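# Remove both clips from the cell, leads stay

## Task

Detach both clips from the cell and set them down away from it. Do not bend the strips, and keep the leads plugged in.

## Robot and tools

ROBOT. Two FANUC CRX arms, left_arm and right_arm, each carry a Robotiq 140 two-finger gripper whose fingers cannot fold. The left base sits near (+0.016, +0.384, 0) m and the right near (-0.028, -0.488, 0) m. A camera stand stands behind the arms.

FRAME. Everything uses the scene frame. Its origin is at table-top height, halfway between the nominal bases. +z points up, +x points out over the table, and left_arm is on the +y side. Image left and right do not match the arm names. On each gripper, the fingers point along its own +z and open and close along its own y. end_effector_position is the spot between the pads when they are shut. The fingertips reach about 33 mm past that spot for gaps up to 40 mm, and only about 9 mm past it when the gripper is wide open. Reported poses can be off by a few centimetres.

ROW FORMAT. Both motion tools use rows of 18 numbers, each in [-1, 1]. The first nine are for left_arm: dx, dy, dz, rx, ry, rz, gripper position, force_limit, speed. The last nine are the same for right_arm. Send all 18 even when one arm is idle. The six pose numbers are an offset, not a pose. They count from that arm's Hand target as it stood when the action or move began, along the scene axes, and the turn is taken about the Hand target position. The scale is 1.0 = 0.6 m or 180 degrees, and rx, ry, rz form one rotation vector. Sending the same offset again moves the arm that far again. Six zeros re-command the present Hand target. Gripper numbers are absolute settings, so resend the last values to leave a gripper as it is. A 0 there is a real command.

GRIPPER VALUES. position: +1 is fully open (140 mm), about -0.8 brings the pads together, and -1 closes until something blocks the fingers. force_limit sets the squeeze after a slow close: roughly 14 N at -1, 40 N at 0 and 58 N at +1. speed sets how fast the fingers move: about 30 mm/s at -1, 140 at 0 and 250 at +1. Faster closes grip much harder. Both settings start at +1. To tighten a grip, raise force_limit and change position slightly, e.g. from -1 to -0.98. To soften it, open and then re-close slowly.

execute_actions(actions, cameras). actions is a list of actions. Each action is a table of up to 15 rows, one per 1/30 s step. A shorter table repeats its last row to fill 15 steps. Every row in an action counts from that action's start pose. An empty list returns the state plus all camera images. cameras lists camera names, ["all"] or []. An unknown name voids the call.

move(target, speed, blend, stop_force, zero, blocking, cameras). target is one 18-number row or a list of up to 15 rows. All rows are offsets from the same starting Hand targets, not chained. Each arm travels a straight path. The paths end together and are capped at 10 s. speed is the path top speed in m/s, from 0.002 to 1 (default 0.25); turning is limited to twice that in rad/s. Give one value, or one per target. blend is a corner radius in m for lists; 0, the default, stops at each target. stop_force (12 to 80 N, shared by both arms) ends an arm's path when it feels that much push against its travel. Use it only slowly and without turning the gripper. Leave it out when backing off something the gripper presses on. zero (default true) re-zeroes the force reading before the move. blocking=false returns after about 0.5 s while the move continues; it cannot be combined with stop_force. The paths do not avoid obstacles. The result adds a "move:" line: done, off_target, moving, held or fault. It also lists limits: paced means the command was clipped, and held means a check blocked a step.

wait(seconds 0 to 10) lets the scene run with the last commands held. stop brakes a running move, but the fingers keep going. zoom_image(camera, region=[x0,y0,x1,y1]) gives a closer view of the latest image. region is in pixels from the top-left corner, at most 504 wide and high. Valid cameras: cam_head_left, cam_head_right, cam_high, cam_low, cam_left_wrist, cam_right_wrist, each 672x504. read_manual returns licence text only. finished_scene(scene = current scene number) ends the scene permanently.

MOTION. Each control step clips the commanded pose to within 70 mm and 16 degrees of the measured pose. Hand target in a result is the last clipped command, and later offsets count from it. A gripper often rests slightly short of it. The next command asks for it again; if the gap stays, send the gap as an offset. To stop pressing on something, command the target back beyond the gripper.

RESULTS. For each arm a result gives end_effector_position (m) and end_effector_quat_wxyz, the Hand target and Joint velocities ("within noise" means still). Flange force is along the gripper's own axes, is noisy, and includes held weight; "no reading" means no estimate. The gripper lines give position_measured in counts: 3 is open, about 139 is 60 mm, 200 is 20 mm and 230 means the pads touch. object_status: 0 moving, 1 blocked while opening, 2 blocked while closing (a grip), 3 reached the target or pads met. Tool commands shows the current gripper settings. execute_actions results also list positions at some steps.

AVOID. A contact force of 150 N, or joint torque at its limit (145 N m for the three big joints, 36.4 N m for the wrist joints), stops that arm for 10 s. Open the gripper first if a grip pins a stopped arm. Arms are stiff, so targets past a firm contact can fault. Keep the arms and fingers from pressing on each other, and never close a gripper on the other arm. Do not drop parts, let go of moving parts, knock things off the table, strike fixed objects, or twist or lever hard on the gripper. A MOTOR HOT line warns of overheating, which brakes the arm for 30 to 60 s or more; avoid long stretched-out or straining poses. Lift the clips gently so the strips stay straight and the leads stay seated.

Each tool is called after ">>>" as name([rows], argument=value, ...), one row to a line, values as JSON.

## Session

>>> execute_actions(actions=[])

>>> zoom_image(camera="cam_head_left", region=[200, 250, 440, 430])

Scene clock: 0.00 s.
left_arm: end_effector_position=(+0.4822, +0.4957, +0.1199) position_measured=3 object_status=3 end_effector_quat_wxyz=(+0.007, +0.953, -0.136, +0.272) | right_arm: end_effector_position=(+0.0749, +0.0077, +0.1565) position_measured=3 object_status=3 end_effector_quat_wxyz=(+0.052, +0.910, -0.057, +0.406)
Joint positions: left_arm=[0.829 -0.272 -0.816 0.643 -0.804 0.081] | right_arm=[2.06 0.392 -0.185 0.632 -1.592 -0.783]
Joint velocities: within noise
Flange force (N): no reading
Hand target: left_arm +0.4822, +0.4957, +0.1199; +0.007, +0.953, -0.136, +0.272 | right_arm +0.0749, +0.0077, +0.1565; +0.052, +0.910, -0.057, +0.406
Tool commands: left_gripper/position=+1.0 left_gripper/force_limit=+1.0 left_gripper/speed=+1.0 right_gripper/position=+1.0 right_gripper/force_limit=+1.0 right_gripper/speed=+1.0

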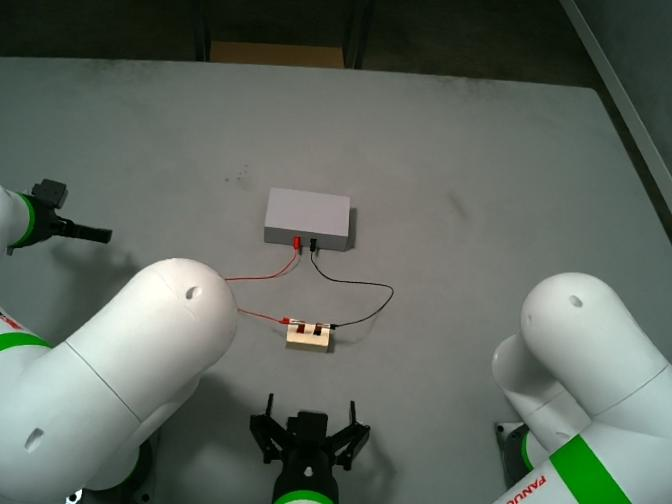

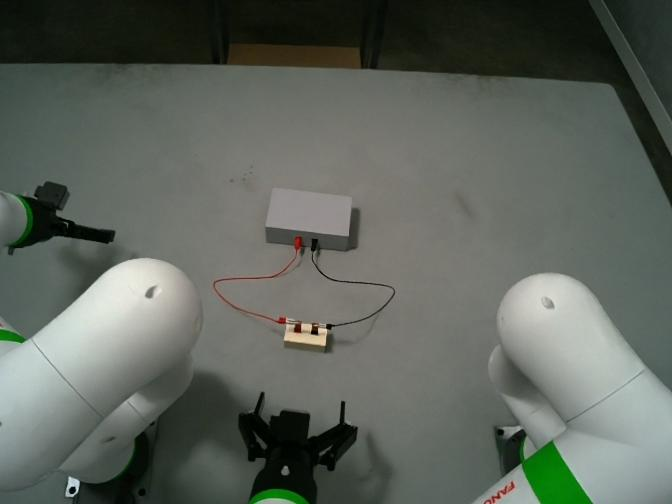

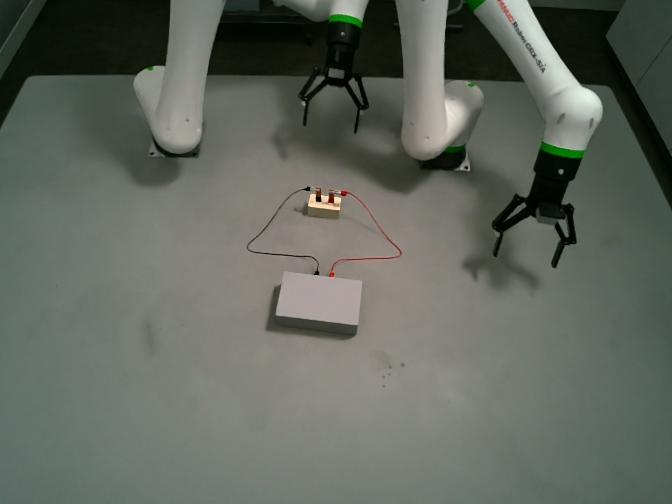

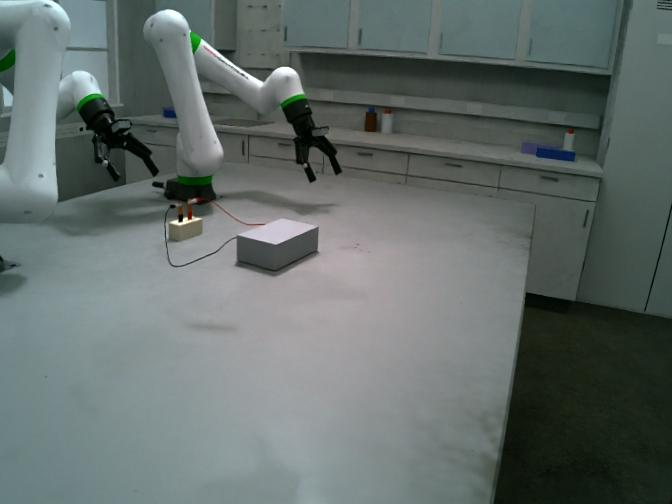

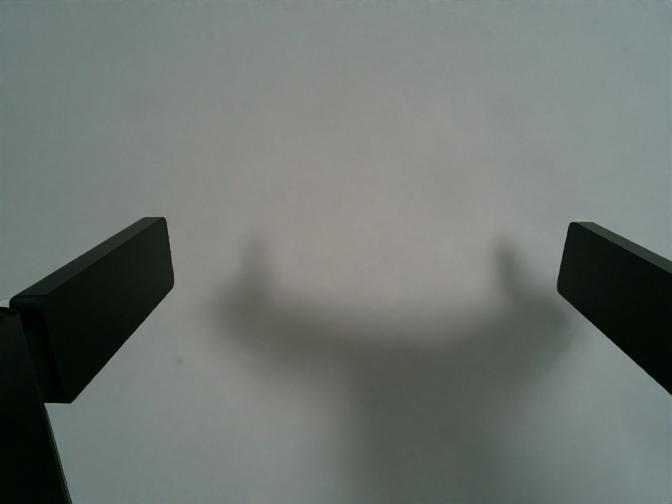

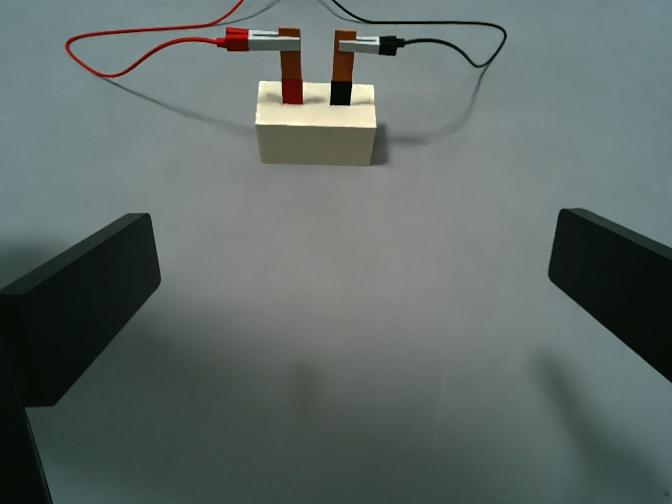

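Scaled by 2.100 from the camera's 672x504 image, which has a finer 960x720 frame.

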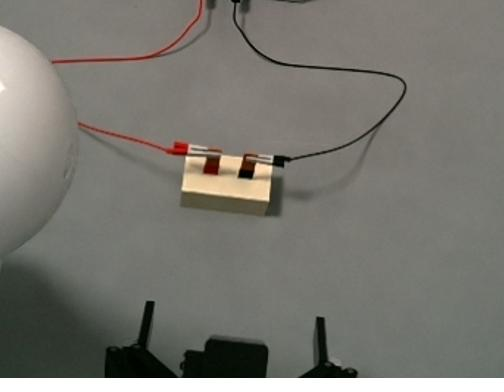

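>>> move([
  [0,0,0,0,0,0,1,1,1,0.05,-0.08,0.3,-0.05,0.07,0.13,-0.2,-1,0],
  [0,0,0,0,0,0,1,1,1,0.302,-0.135,0.09,-0.172,0.2437,0.4787,-0.2,-1,0],
], blend=0.05, cameras=["all"])

Scene clock: 4.43 s.
left_arm: end_effector_position=(+0.4822, +0.4957, +0.1199) position_measured=3 object_status=3 end_effector_quat_wxyz=(+0.007, +0.953, -0.136, +0.272) | right_arm: end_effector_position=(+0.2561, -0.0733, +0.2105) position_measured=154 object_status=3 end_effector_quat_wxyz=(+0.000, +0.737, +0.676, +0.000)
Joint positions: left_arm=[0.829 -0.272 -0.816 0.643 -0.804 0.081] | right_arm=[1.253 0.137 0.08 0 -1.515 1.821]
Flange force (N): left_arm=[6.3 -6.7 5.4] | right_arm=[-5.3 -2.9 -2.1]
Hand target: left_arm +0.4822, +0.4957, +0.1199; +0.007, +0.953, -0.136, +0.272 | right_arm +0.2561, -0.0733, +0.2105; +0.000, +0.737, +0.676, +0.000
Off the commanded pose: left_arm 0.000 m, 0 deg | right_arm 0.000 m, 0 deg.
move: done

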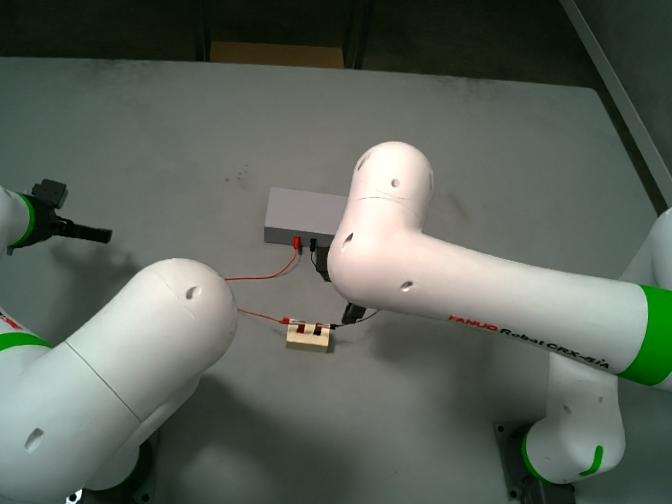

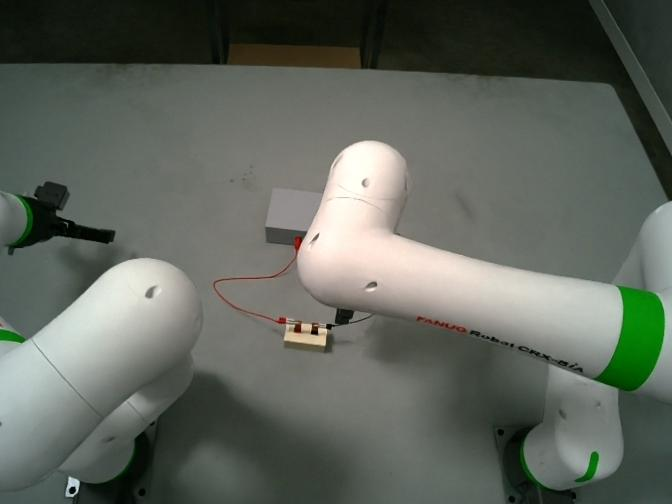

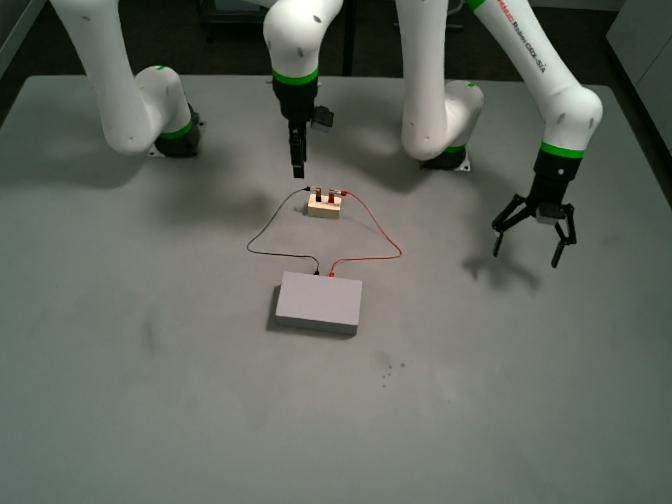

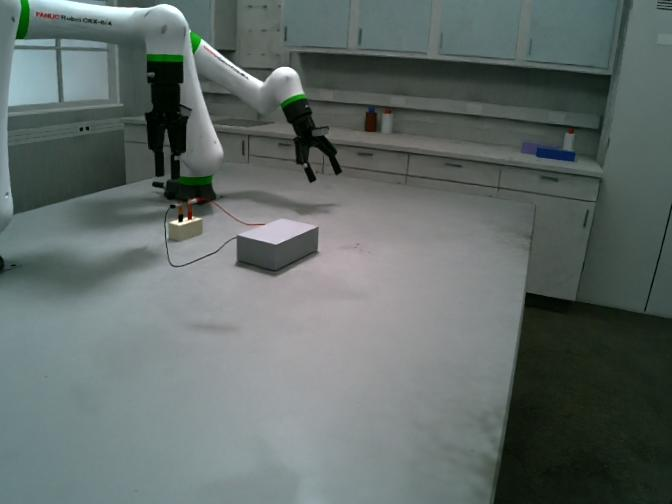

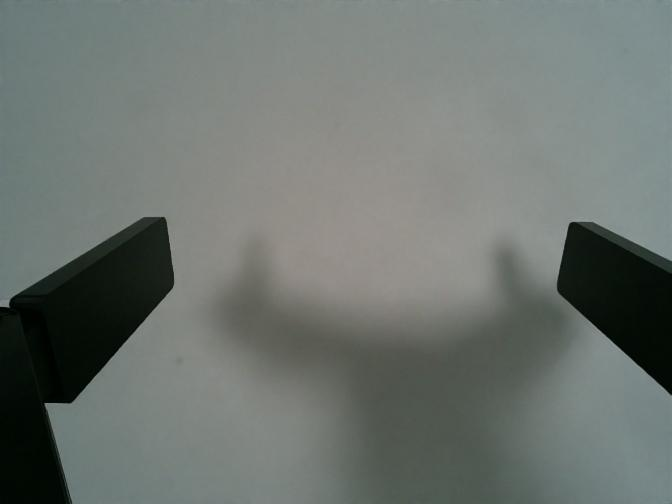

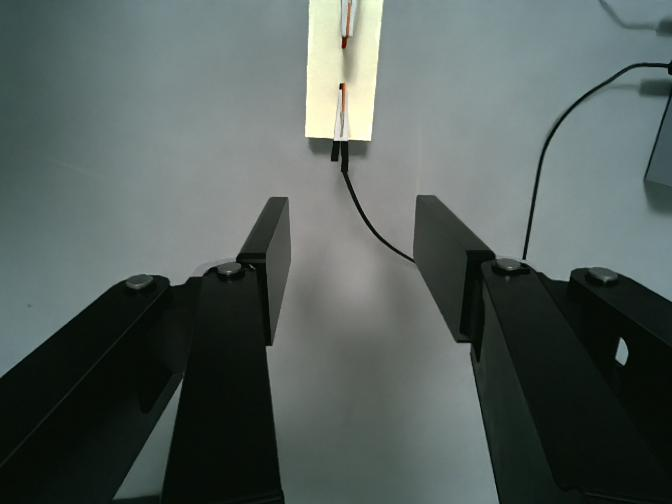

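>>> move(target=[0,0,0,0,0,0,1,1,1,-0.0058,0.0283,-0.16,0,0,-0.006,-0.2,-1,0], speed=0.15, cameras=["cam_right_wrist"])

>>> zoom_image(camera="cam_right_wrist", region=[240, 130, 480, 310])

Scene clock: 5.73 s.
left_arm: end_effector_position=(+0.4822, +0.4957, +0.1199) position_measured=3 object_status=3 end_effector_quat_wxyz=(+0.007, +0.953, -0.136, +0.272) | right_arm: end_effector_position=(+0.2525, -0.0563, +0.1145) position_measured=154 object_status=3 end_effector_quat_wxyz=(+0.000, +0.744, +0.669, +0.000)
Joint positions: left_arm=[0.829 -0.272 -0.816 0.643 -0.804 0.081] | right_arm=[1.271 0.205 -0.066 0 -1.299 1.785]
Flange force (N): left_arm=[6.4 -6.5 5.6] | right_arm=[-6.2 -2.7 -3.4]
Hand target: left_arm +0.4822, +0.4957, +0.1199; +0.007, +0.953, -0.136, +0.272 | right_arm +0.2526, -0.0564, +0.1145; +0.000, +0.744, +0.669, +0.000
Off the commanded pose: left_arm 0.000 m, 0 deg | right_arm 0.000 m, 0 deg.
move: done
Images, in order (width x height): cam_right_wrist 672x504.

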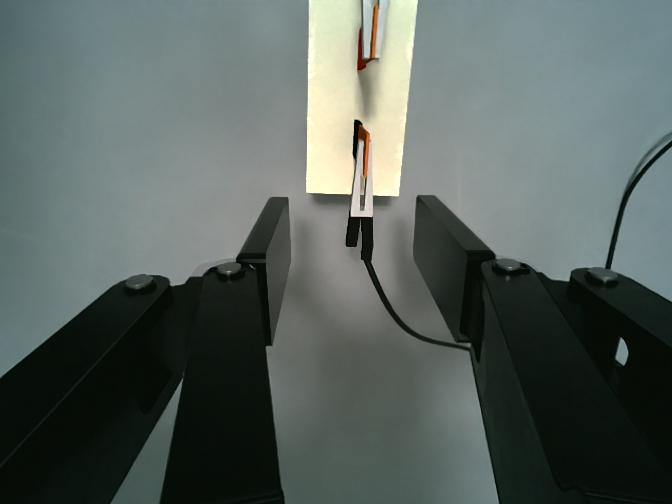

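Scaled by 2.100 from the camera's 672x504 image, which has a finer 960x720 frame.

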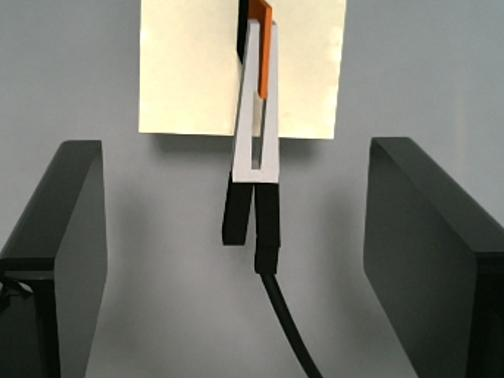

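>>> move([
  [0,0,0,0,0,0,1,1,1,0.004,-0.001,-0.008,0,0,0,-0.2,-1,-1],
  [0,0,0,0,0,0,1,1,1,0.004,-0.001,-0.008,0,0,0,-1,-1,-1],
], speed=0.1)

>>> wait(seconds=0.4, cameras=["cam_right_wrist"])

>>> zoom_image(camera="cam_right_wrist", region=[240, 130, 480, 310])

Scene clock: 8.27 s.
left_arm: end_effector_position=(+0.4822, +0.4957, +0.1199) position_measured=3 object_status=3 end_effector_quat_wxyz=(+0.007, +0.953, -0.136, +0.272) | right_arm: end_effector_position=(+0.2550, -0.0570, +0.1097) position_measured=220 object_status=2 end_effector_quat_wxyz=(+0.000, +0.744, +0.669, +0.000)
Joint positions: left_arm=[0.829 -0.272 -0.816 0.643 -0.804 0.081] | right_arm=[1.266 0.21 -0.072 0 -1.289 1.79]
Flange force (N): left_arm=[6.2 -6.8 5.4] | right_arm=[-7.1 -2.9 -3.2]
Hand target: left_arm +0.4822, +0.4957, +0.1199; +0.007, +0.953, -0.136, +0.272 | right_arm +0.2550, -0.0570, +0.1097; +0.000, +0.744, +0.669, +0.000
Off the commanded pose: left_arm 0.000 m, 0 deg | right_arm 0.000 m, 0 deg.
move: done

Scene clock: 8.67 s.
left_arm: end_effector_position=(+0.4822, +0.4957, +0.1199) position_measured=3 object_status=3 end_effector_quat_wxyz=(+0.007, +0.953, -0.136, +0.272) | right_arm: end_effector_position=(+0.2550, -0.0570, +0.1097) position_measured=220 object_status=2 end_effector_quat_wxyz=(+0.000, +0.744, +0.669, +0.000)
Joint positions: left_arm=[0.829 -0.272 -0.816 0.643 -0.804 0.081] | right_arm=[1.266 0.21 -0.072 0 -1.289 1.79]
Flange force (N): left_arm=[6.2 -6.6 5.5] | right_arm=[-6.8 -2.5 -3.8]
Hand target: left_arm +0.4822, +0.4957, +0.1199; +0.007, +0.953, -0.136, +0.272 | right_arm +0.2550, -0.0570, +0.1097; +0.000, +0.744, +0.669, +0.000
Tool commands: left_gripper/position=+1.0 left_gripper/force_limit=+1.0 left_gripper/speed=+1.0 right_gripper/position=-1.0 right_gripper/force_limit=-1.0 right_gripper/speed=-1.0
Off the commanded pose: left_arm 0.000 m, 0 deg | right_arm 0.000 m, 0 deg.
wait: 0.40 s; at rest by 0.17 s
Images, in order (width x height): cam_right_wrist 672x504.

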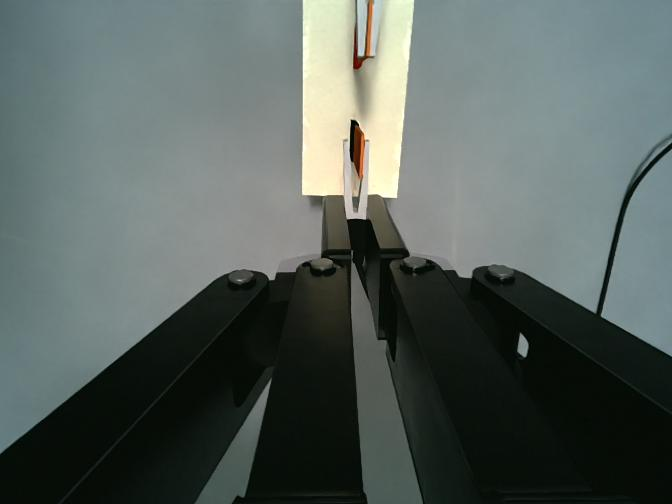

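Scaled by 2.100 from the camera's 672x504 image, which has a finer 960x720 frame.

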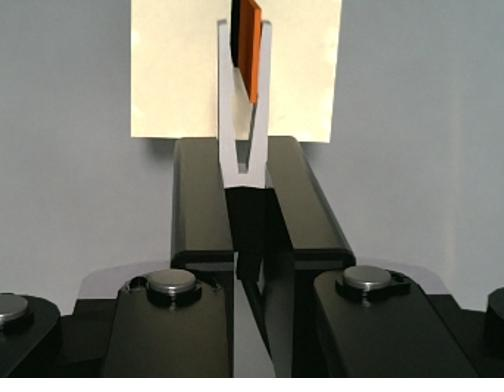

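>>> move([
  [0,0,0,0,0,0,1,1,1,-0.008,-0.075,0,0,0,0,-1,-1,-1],
  [0,0,0,0,0,0,1,1,1,-0.016,-0.155,0,0,0,0,-1,-1,-1],
  [0,0,0,0,0,0,1,1,1,-0.016,-0.155,-0.119,0,0,0,-1,-1,-1],
], speed=[0.06,0.15,0.12], blend=0.01)

>>> move([
  [0,0,0,0,0,0,1,1,1,0,0,0,0,0,0,-0.3,-1,-1],
])

>>> move([
  [0,0,0,0,0,0,1,1,1,0,0,0.25,0,0,0,-0.3,-1,-1],
  [0,0,0,0,0,0,1,1,1,0.02,0.15,0.29,0,0,-0.5,-0.3,-1,-1],
  [0,0,0,0,0,0,1,1,1,0.036,0.302,0.22,0,0,-0.99,-0.3,-1,-1],
], blend=0.03, speed=0.4, cameras=["all"])

Scene clock: 11.03 s.
left_arm: end_effector_position=(+0.4822, +0.4957, +0.1199) position_measured=3 object_status=3 end_effector_quat_wxyz=(+0.007, +0.953, -0.136, +0.272) | right_arm: end_effector_position=(+0.2454, -0.1499, +0.0383) position_measured=220 object_status=2 end_effector_quat_wxyz=(+0.000, +0.744, +0.669, +0.000)
Joint positions: left_arm=[0.829 -0.272 -0.816 0.643 -0.804 0.081] | right_arm=[1.216 0.081 -0.4 0 -1.09 1.84]
Flange force (N): left_arm=[6.2 -7.1 5.6] | right_arm=[-5.8 -3.5 -4.5]
Hand target: left_arm +0.4822, +0.4957, +0.1199; +0.007, +0.953, -0.136, +0.272 | right_arm +0.2454, -0.1500, +0.0383; +0.000, +0.744, +0.669, +0.000
Off the commanded pose: left_arm 0.000 m, 0 deg | right_arm 0.000 m, 0 deg.
move: done

Scene clock: 12.37 s.
left_arm: end_effector_position=(+0.4822, +0.4957, +0.1199) position_measured=3 object_status=3 end_effector_quat_wxyz=(+0.007, +0.953, -0.136, +0.272) | right_arm: end_effector_position=(+0.2454, -0.1500, +0.0383) position_measured=167 object_status=0 end_effector_quat_wxyz=(+0.000, +0.744, +0.669, +0.000)
Joint positions: left_arm=[0.829 -0.272 -0.816 0.643 -0.804 0.081] | right_arm=[1.216 0.081 -0.4 0 -1.09 1.84]
Flange force (N): left_arm=[6.6 -6.9 5.7] | right_arm=[-5.6 -3.8 -4.4]
Hand target: left_arm +0.4822, +0.4957, +0.1199; +0.007, +0.953, -0.136, +0.272 | right_arm +0.2454, -0.1500, +0.0383; +0.000, +0.744, +0.669, +0.000
Off the commanded pose: left_arm 0.000 m, 0 deg | right_arm 0.000 m, 0 deg.
move: done

Scene clock: 17.10 s.
left_arm: end_effector_position=(+0.4822, +0.4957, +0.1199) position_measured=3 object_status=3 end_effector_quat_wxyz=(+0.007, +0.953, -0.136, +0.272) | right_arm: end_effector_position=(+0.2670, +0.0313, +0.1703) position_measured=167 object_status=3 end_effector_quat_wxyz=(+0.000, +0.680, -0.733, +0.000)
Joint positions: left_arm=[0.829 -0.272 -0.816 0.643 -0.804 0.081] | right_arm=[1.294 0.386 0.297 0 -1.482 -1.349]
Flange force (N): left_arm=[6.2 -6.8 5.2] | right_arm=[7.7 3.5 -2.3]
Hand target: left_arm +0.4822, +0.4957, +0.1199; +0.007, +0.953, -0.136, +0.272 | right_arm +0.2670, +0.0312, +0.1703; +0.000, +0.680, -0.733, +0.000
Off the commanded pose: left_arm 0.000 m, 0 deg | right_arm 0.000 m, 0 deg.
move: done

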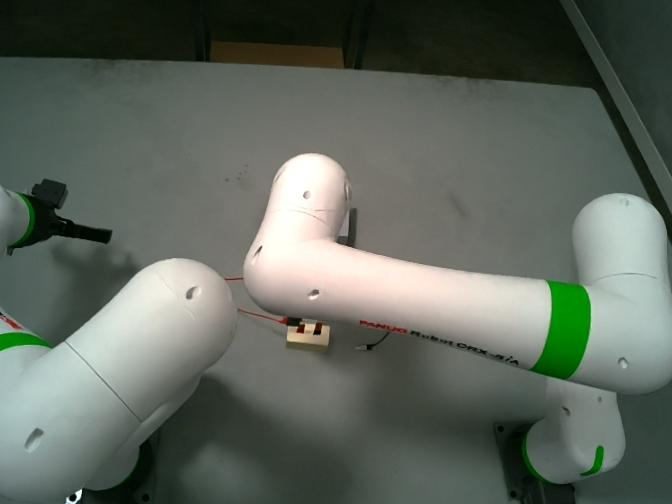

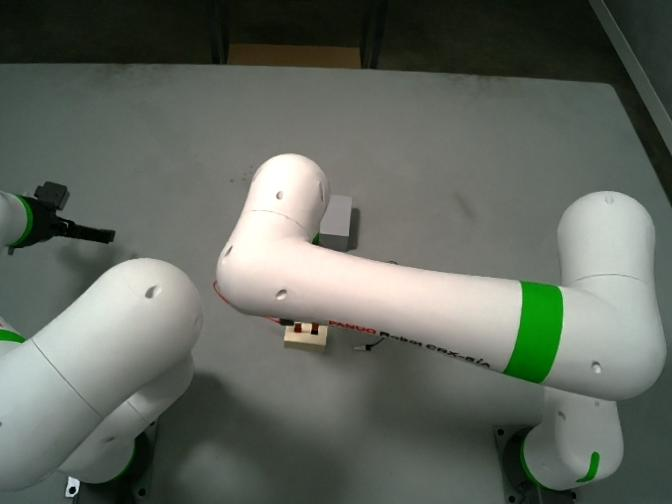

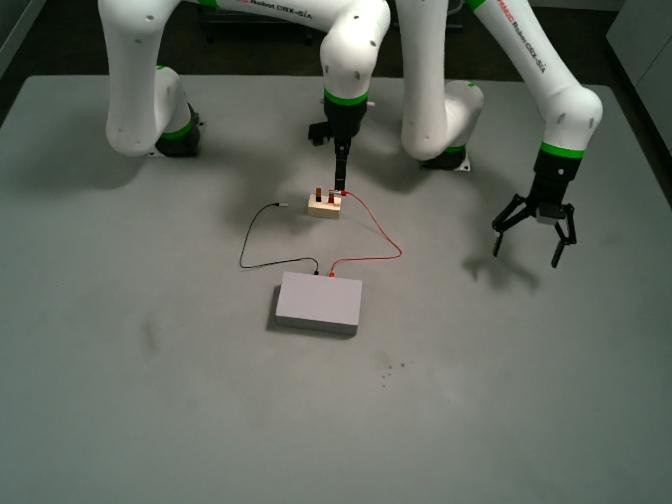

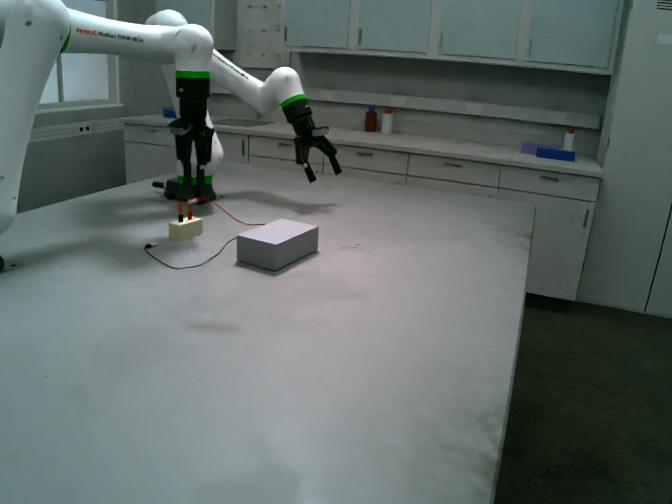

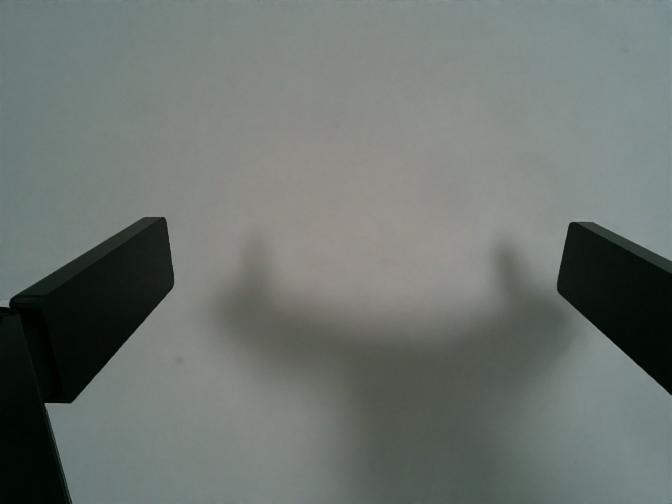

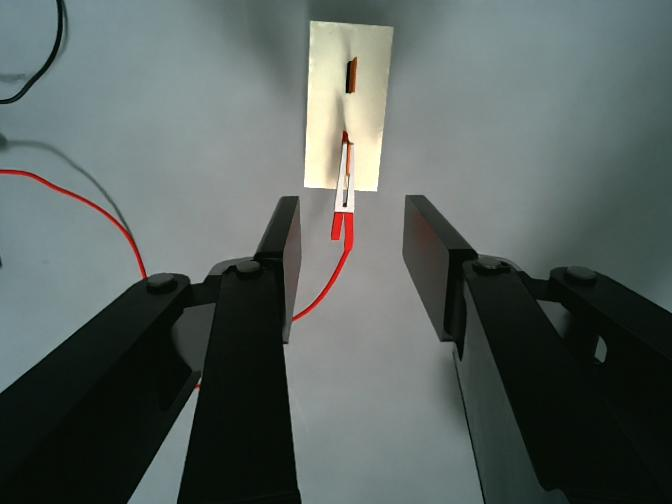

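>>> move(target=[0,0,0,0,0,0,1,1,1,0.0075,0.0232,-0.1,0,0,-0.011,-0.2,-1,0], speed=0.12, cameras=["cam_right_wrist"])

>>> zoom_image(camera="cam_right_wrist", region=[240, 130, 480, 310])

Scene clock: 18.13 s.
left_arm: end_effector_position=(+0.4822, +0.4957, +0.1199) position_measured=3 object_status=3 end_effector_quat_wxyz=(+0.007, +0.953, -0.136, +0.272) | right_arm: end_effector_position=(+0.2715, +0.0451, +0.1102) position_measured=154 object_status=3 end_effector_quat_wxyz=(+0.000, -0.667, +0.745, +0.000)
Joint positions: left_arm=[0.829 -0.272 -0.816 0.643 -0.804 0.081] | right_arm=[1.294 0.445 0.238 0 -1.364 -1.383]
Flange force (N): left_arm=[6.6 -7.1 5.2] | right_arm=[7.1 3.6 -2.7]
Hand target: left_arm +0.4822, +0.4957, +0.1199; +0.007, +0.953, -0.136, +0.272 | right_arm +0.2715, +0.0452, +0.1103; +0.000, -0.667, +0.745, +0.000
Off the commanded pose: left_arm 0.000 m, 0 deg | right_arm 0.000 m, 0 deg.
move: done
Images, in order (width x height): cam_right_wrist 672x504.

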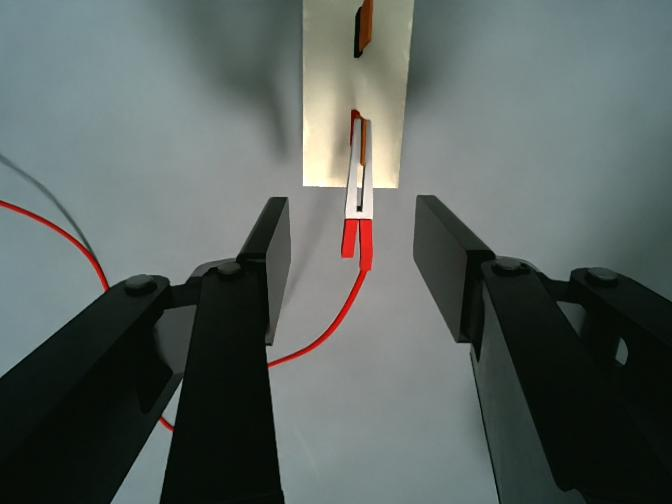

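Scaled by 2.100 from the camera's 672x504 image, which has a finer 960x720 frame.

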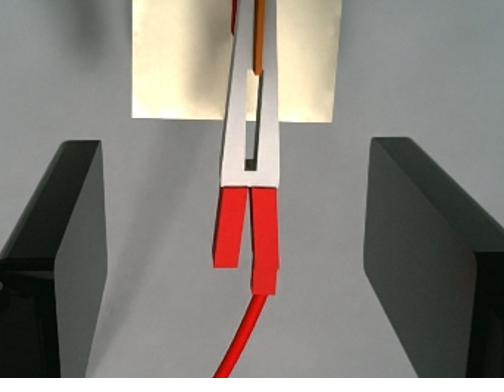

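>>> move(target=[0,0,0,0,0,0,1,1,1,-0.003,-0.006,0.01,0,0,0,-0.2,-1,-1], speed=0.12, cameras=["cam_high","cam_low","cam_right_wrist"])

>>> zoom_image(camera="cam_high", region=[290, 150, 370, 230])

>>> zoom_image(camera="cam_low", region=[150, 170, 230, 250])

>>> zoom_image(camera="cam_right_wrist", region=[240, 130, 480, 310])

Scene clock: 20.03 s.
left_arm: end_effector_position=(+0.4822, +0.4957, +0.1199) position_measured=3 object_status=3 end_effector_quat_wxyz=(+0.007, +0.953, -0.136, +0.272) | right_arm: end_effector_position=(+0.2697, +0.0415, +0.1163) position_measured=154 object_status=3 end_effector_quat_wxyz=(+0.000, -0.667, +0.745, +0.000)
Joint positions: left_arm=[0.829 -0.272 -0.816 0.643 -0.804 0.081] | right_arm=[1.295 0.431 0.233 0 -1.373 -1.384]
Flange force (N): left_arm=[5.9 -7.0 5.1] | right_arm=[8.0 3.0 -3.1]
Hand target: left_arm +0.4822, +0.4957, +0.1199; +0.007, +0.953, -0.136, +0.272 | right_arm +0.2697, +0.0416, +0.1163; +0.000, -0.667, +0.745, +0.000
Off the commanded pose: left_arm 0.000 m, 0 deg | right_arm 0.000 m, 0 deg.
move: done
Images, in order (width x height): cam_high 672x504, cam_low 672x504, cam_right_wrist 672x504.

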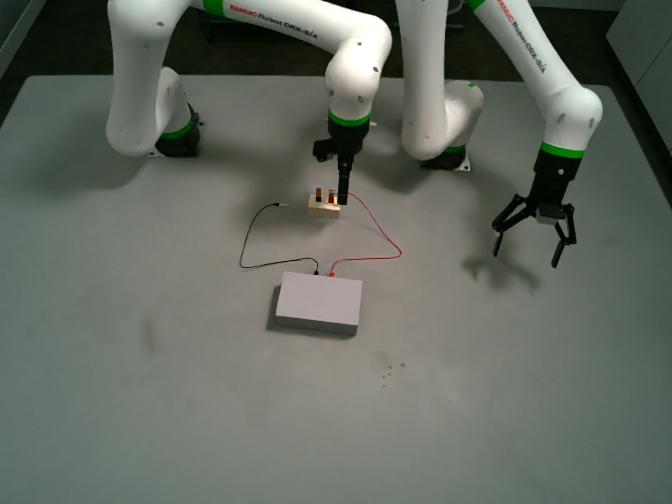

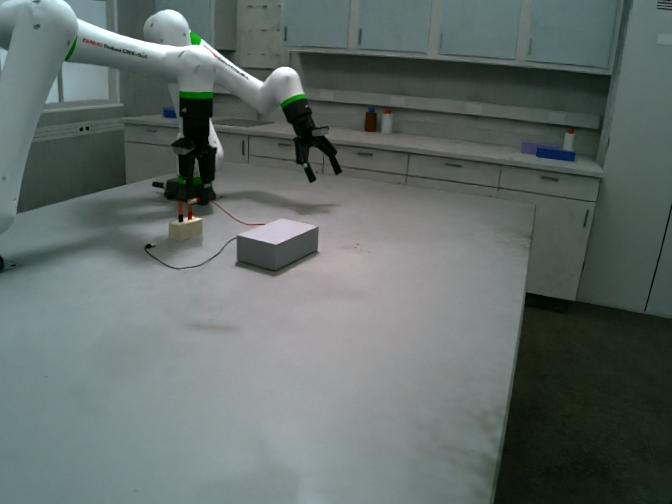

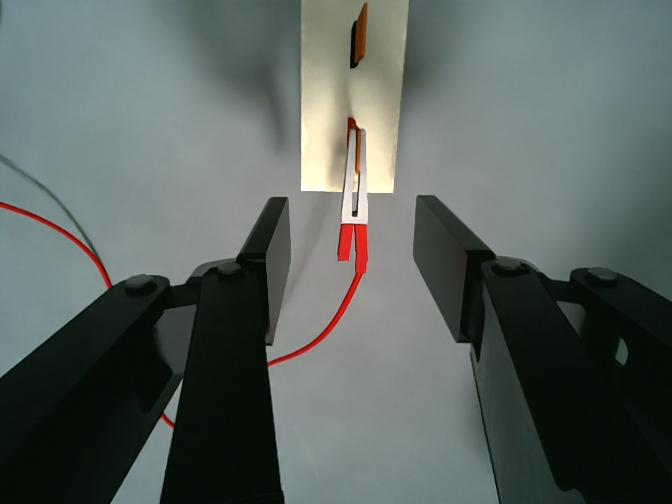

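Scaled by 6.300 from the camera's 672x504 image, which has a finer 960x720 frame.

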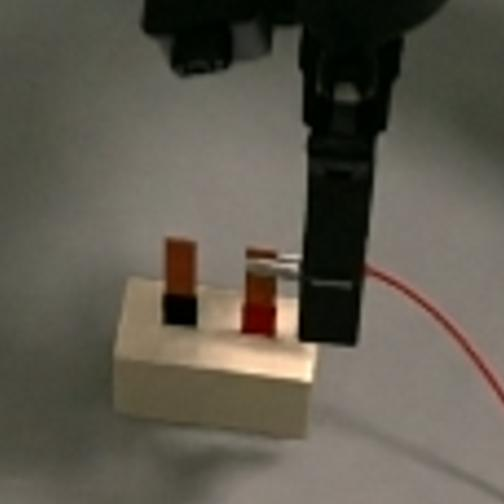

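Scaled by 6.300 from the camera's 672x504 image, which has a finer 960x720 frame.

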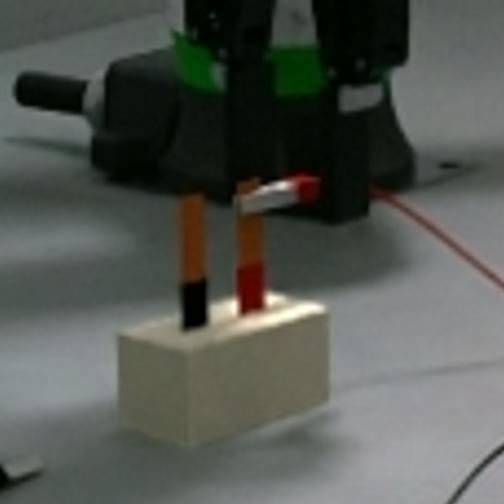

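Scaled by 2.100 from the camera's 672x504 image, which has a finer 960x720 frame.

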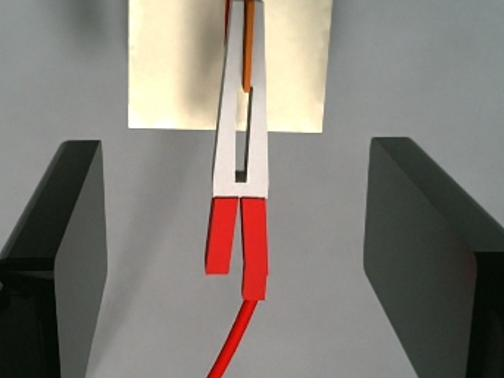

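>>> move([
  [0,0,0,0,0,0,1,1,1,0.002,0.004,-0.003,0,0,0,-0.2,-1,-1],
  [0,0,0,0,0,0,1,1,1,0.002,0.004,-0.003,0,0,0,-1,-1,-1],
], speed=0.1)

>>> wait(seconds=0.4, cameras=["cam_right_wrist"])

>>> zoom_image(camera="cam_right_wrist", region=[240, 110, 480, 290])

Scene clock: 22.67 s.
left_arm: end_effector_position=(+0.4822, +0.4957, +0.1199) position_measured=3 object_status=3 end_effector_quat_wxyz=(+0.007, +0.953, -0.136, +0.272) | right_arm: end_effector_position=(+0.2709, +0.0440, +0.1145) position_measured=215 object_status=0 end_effector_quat_wxyz=(+0.000, -0.667, +0.745, +0.000)
Joint positions: left_arm=[0.829 -0.272 -0.816 0.643 -0.804 0.081] | right_arm=[1.294 0.439 0.24 0 -1.371 -1.384]
Flange force (N): left_arm=[6.2 -6.6 5.1] | right_arm=[8.7 4.4 -2.5]
Hand target: left_arm +0.4822, +0.4957, +0.1199; +0.007, +0.953, -0.136, +0.272 | right_arm +0.2709, +0.0440, +0.1145; +0.000, -0.667, +0.745, +0.000
Off the commanded pose: left_arm 0.000 m, 0 deg | right_arm 0.000 m, 0 deg.
move: done

Scene clock: 23.07 s.
left_arm: end_effector_position=(+0.4822, +0.4957, +0.1199) position_measured=3 object_status=3 end_effector_quat_wxyz=(+0.007, +0.953, -0.136, +0.272) | right_arm: end_effector_position=(+0.2709, +0.0440, +0.1145) position_measured=215 object_status=2 end_effector_quat_wxyz=(+0.000, -0.667, +0.745, +0.000)
Joint positions: left_arm=[0.829 -0.272 -0.816 0.643 -0.804 0.081] | right_arm=[1.294 0.439 0.24 0 -1.371 -1.384]
Flange force (N): left_arm=[6.6 -7.1 5.5] | right_arm=[7.8 4.0 -2.5]
Hand target: left_arm +0.4822, +0.4957, +0.1199; +0.007, +0.953, -0.136, +0.272 | right_arm +0.2709, +0.0440, +0.1145; +0.000, -0.667, +0.745, +0.000
Tool commands: left_gripper/position=+1.0 left_gripper/force_limit=+1.0 left_gripper/speed=+1.0 right_gripper/position=-1.0 right_gripper/force_limit=-1.0 right_gripper/speed=-1.0
Off the commanded pose: left_arm 0.000 m, 0 deg | right_arm 0.000 m, 0 deg.
wait: 0.40 s; at rest by 0.17 s
Images, in order (width x height): cam_right_wrist 672x504.

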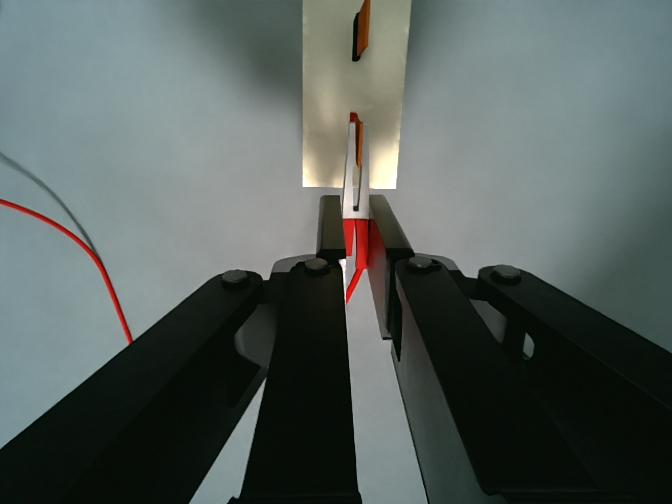

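Scaled by 2.100 from the camera's 672x504 image, which has a finer 960x720 frame.

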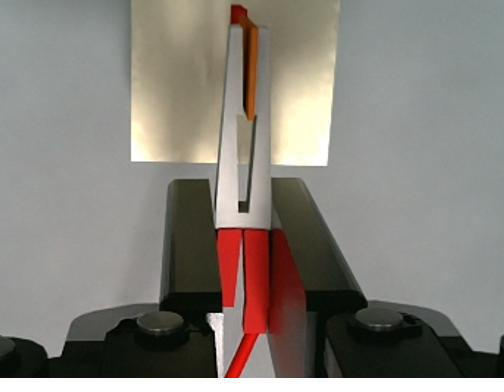

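>>> move([
  [0,0,0,0,0,0,1,1,1,0,0,0,0,0,0,-0.5,-1,-1],
  [0,0,0,0,0,0,1,1,1,0.001,0.011,0.001,0,0,0,-0.5,-1,-1],
  [0,0,0,0,0,0,1,1,1,0.001,0.011,0.001,0,0,0,-1,-0.02,-1],
], speed=0.1)

>>> wait(seconds=0.4, cameras=["cam_right_wrist"])

>>> zoom_image(camera="cam_right_wrist", region=[240, 90, 480, 270])

Scene clock: 25.60 s.
left_arm: end_effector_position=(+0.4822, +0.4957, +0.1199) position_measured=3 object_status=3 end_effector_quat_wxyz=(+0.007, +0.953, -0.136, +0.272) | right_arm: end_effector_position=(+0.2715, +0.0506, +0.1151) position_measured=220 object_status=2 end_effector_quat_wxyz=(+0.000, -0.667, +0.745, +0.000)
Joint positions: left_arm=[0.829 -0.272 -0.816 0.643 -0.804 0.081] | right_arm=[1.297 0.454 0.263 0 -1.379 -1.386]
Flange force (N): left_arm=[6.2 -6.8 5.5] | right_arm=[9.0 3.8 -2.7]
Hand target: left_arm +0.4822, +0.4957, +0.1199; +0.007, +0.953, -0.136, +0.272 | right_arm +0.2715, +0.0506, +0.1151; +0.000, -0.667, +0.745, +0.000
Off the commanded pose: left_arm 0.000 m, 0 deg | right_arm 0.000 m, 0 deg.
move: done

Scene clock: 26.00 s.
left_arm: end_effector_position=(+0.4822, +0.4957, +0.1199) position_measured=3 object_status=3 end_effector_quat_wxyz=(+0.007, +0.953, -0.136, +0.272) | right_arm: end_effector_position=(+0.2715, +0.0506, +0.1151) position_measured=220 object_status=2 end_effector_quat_wxyz=(+0.000, -0.667, +0.745, +0.000)
Joint positions: left_arm=[0.829 -0.272 -0.816 0.643 -0.804 0.081] | right_arm=[1.297 0.454 0.263 0 -1.379 -1.386]
Flange force (N): left_arm=[6.2 -6.4 5.2] | right_arm=[9.8 4.2 -2.2]
Hand target: left_arm +0.4822, +0.4957, +0.1199; +0.007, +0.953, -0.136, +0.272 | right_arm +0.2715, +0.0506, +0.1151; +0.000, -0.667, +0.745, +0.000
Tool commands: left_gripper/position=+1.0 left_gripper/force_limit=+1.0 left_gripper/speed=+1.0 right_gripper/position=-1.0 right_gripper/force_limit=-0.02 right_gripper/speed=-1.0
Off the commanded pose: left_arm 0.000 m, 0 deg | right_arm 0.000 m, 0 deg.
wait: 0.40 s; at rest by 0.17 s
Images, in order (width x height): cam_right_wrist 672x504.

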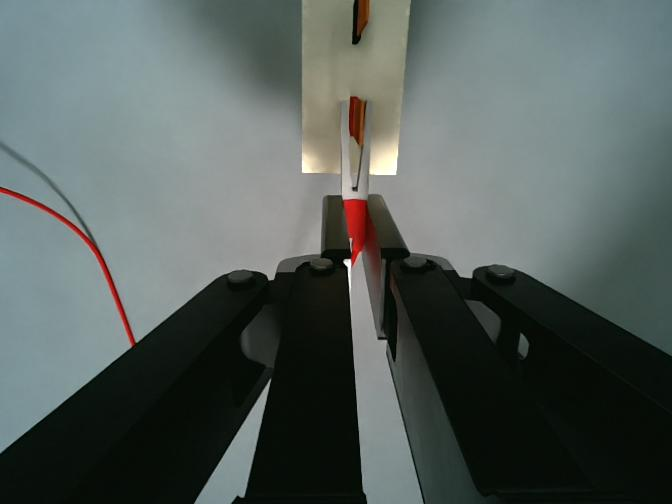

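Scaled by 2.100 from the camera's 672x504 image, which has a finer 960x720 frame.

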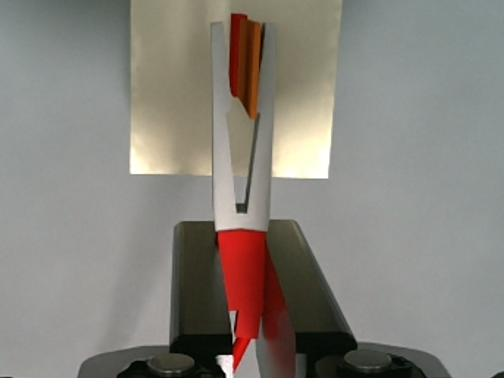

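>>> move([
  [0,0,0,0,0,0,1,1,1,-0.0018,0,0,0,0,0,-1,-0.02,-1],
  [0,0,0,0,0,0,1,1,1,0.007,0.08,0,0,0,0,-1,-0.02,-1],
  [0,0,0,0,0,0,1,1,1,0.013,0.135,0,0,0,0,-1,-0.02,-1],
  [0,0,0,0,0,0,1,1,1,0.013,0.135,-0.128,0,0,0,-1,-0.02,-1],
], speed=[0.05,0.05,0.15,0.12], blend=[0,0.01,0.01,0])

>>> move([
  [0,0,0,0,0,0,1,1,1,0,0,0,0,0,0,-0.3,-1,-1],
])

>>> move([
  [0,0,0,0,0,0,1,1,1,0,0,0.3,0,0,0,-0.3,-1,-1],
], cameras=["cam_low","cam_high","cam_right_wrist"])

Scene clock: 27.80 s.
left_arm: end_effector_position=(+0.4822, +0.4957, +0.1199) position_measured=3 object_status=3 end_effector_quat_wxyz=(+0.007, +0.953, -0.136, +0.272) | right_arm: end_effector_position=(+0.2739, +0.0822, +0.1151) position_measured=220 object_status=2 end_effector_quat_wxyz=(+0.000, -0.667, +0.745, +0.000)
Joint positions: left_arm=[0.829 -0.272 -0.816 0.643 -0.804 0.081] | right_arm=[1.308 0.529 0.371 0 -1.413 -1.397]
Flange force (N): left_arm=[6.3 -6.4 5.5] | right_arm=[9.7 4.6 -2.9]
Hand target: left_arm +0.4822, +0.4957, +0.1199; +0.007, +0.953, -0.136, +0.272 | right_arm +0.2739, +0.0822, +0.1151; +0.000, -0.667, +0.745, +0.000 (not the last commanded pose)
Off the commanded pose: left_arm 0.000 m, 0 deg | right_arm 0.091 m, 0 deg.
move: held (right_arm; a check stopped the path); path passed 1 of 4 targets; limits=held
pose unreachable (right arm): on one or more control steps of this call, first in action 0 (counted from 0), this arm could not follow its commanded pose, so it was not sent that pose on those steps. It may still have moved: this result reports where it is.
cause: moving toward the commanded pose would bring a part of the arm too close to another arm (a part of this arm just beyond joint 4 (forearm roll) and a part of the left arm just beyond its joint 2 (shoulder), 9 mm apart when this arm was first held).

Scene clock: 29.17 s.
left_arm: end_effector_position=(+0.4822, +0.4957, +0.1199) position_measured=3 object_status=3 end_effector_quat_wxyz=(+0.007, +0.953, -0.136, +0.272) | right_arm: end_effector_position=(+0.2739, +0.0822, +0.1151) position_measured=167 object_status=0 end_effector_quat_wxyz=(+0.000, -0.667, +0.745, +0.000)
Joint positions: left_arm=[0.829 -0.272 -0.816 0.643 -0.804 0.081] | right_arm=[1.308 0.529 0.371 0 -1.413 -1.397]
Flange force (N): left_arm=[5.8 -7.0 5.3] | right_arm=[8.2 2.9 -2.7]
Hand target: left_arm +0.4822, +0.4957, +0.1199; +0.007, +0.953, -0.136, +0.272 | right_arm +0.2739, +0.0822, +0.1151; +0.000, -0.667, +0.745, +0.000
Off the commanded pose: left_arm 0.000 m, 0 deg | right_arm 0.000 m, 0 deg.
move: done

Scene clock: 29.67 s.
left_arm: end_effector_position=(+0.4822, +0.4957, +0.1199) position_measured=3 object_status=3 end_effector_quat_wxyz=(+0.007, +0.953, -0.136, +0.272) | right_arm: end_effector_position=(+0.2738, +0.0821, +0.1187) position_measured=167 object_status=3 end_effector_quat_wxyz=(+0.000, -0.667, +0.745, +0.000)
Joint positions: left_arm=[0.829 -0.272 -0.816 0.643 -0.804 0.081] | right_arm=[1.308 0.527 0.378 0 -1.421 -1.397]
Flange force (N): left_arm=[6.4 -6.6 5.8] | right_arm=[9.3 3.7 -2.5]
Hand target: left_arm +0.4822, +0.4957, +0.1199; +0.007, +0.953, -0.136, +0.272 | right_arm +0.2738, +0.0821, +0.1187; +0.000, -0.667, +0.745, +0.000 (not the last commanded pose)
Off the commanded pose: left_arm 0.000 m, 0 deg | right_arm 0.176 m, 0 deg.
move: held (right_arm; a check stopped the path); limits=held
pose unreachable (right arm): on one or more control steps of this call, first in action 0 (counted from 0), this arm could not follow its commanded pose, so it was not sent that pose on those steps. It may still have moved: this result reports where it is.
cause: moving toward the commanded pose would bring a part of the arm too close to another arm (a part of this arm just beyond joint 4 (forearm roll) and a part of the left arm just beyond its joint 2 (shoulder), 8 mm apart when this arm was first held).
Images, in order (width x height): cam_high 672x504, cam_low 672x504, cam_right_wrist 672x504.

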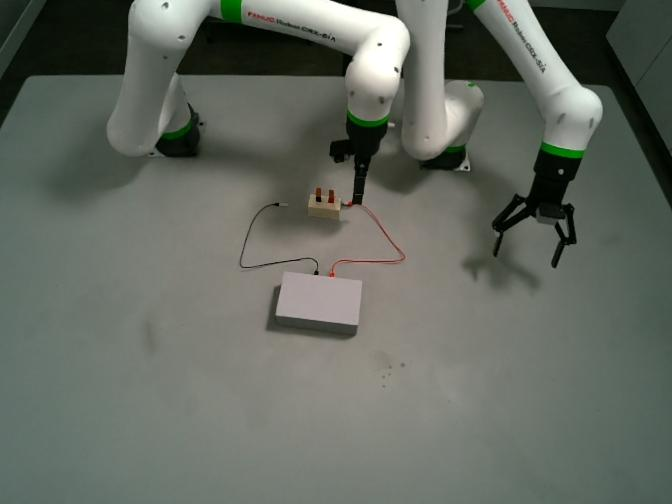

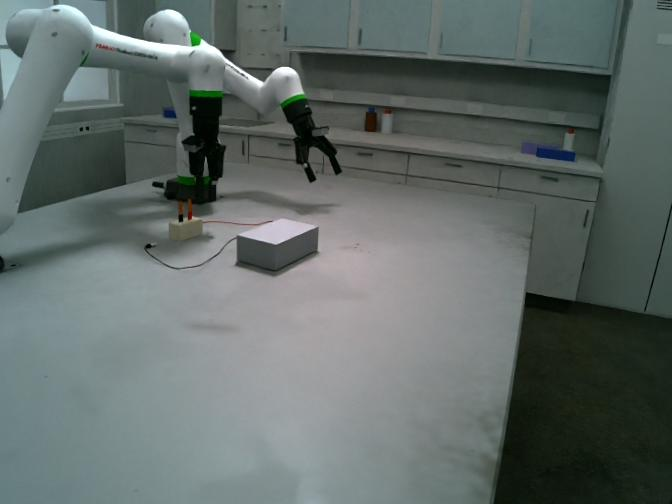

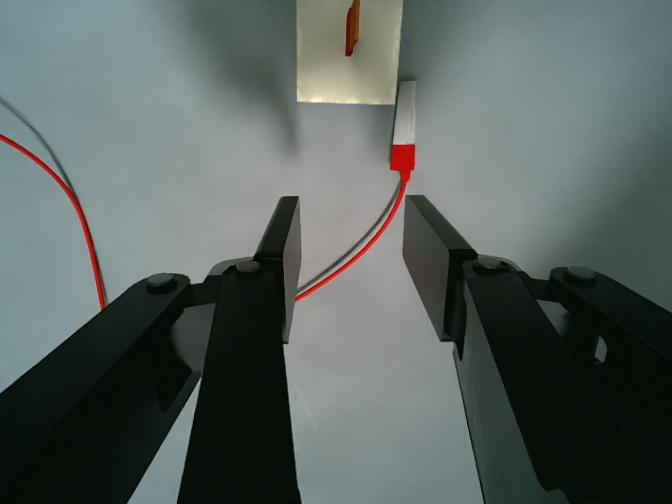

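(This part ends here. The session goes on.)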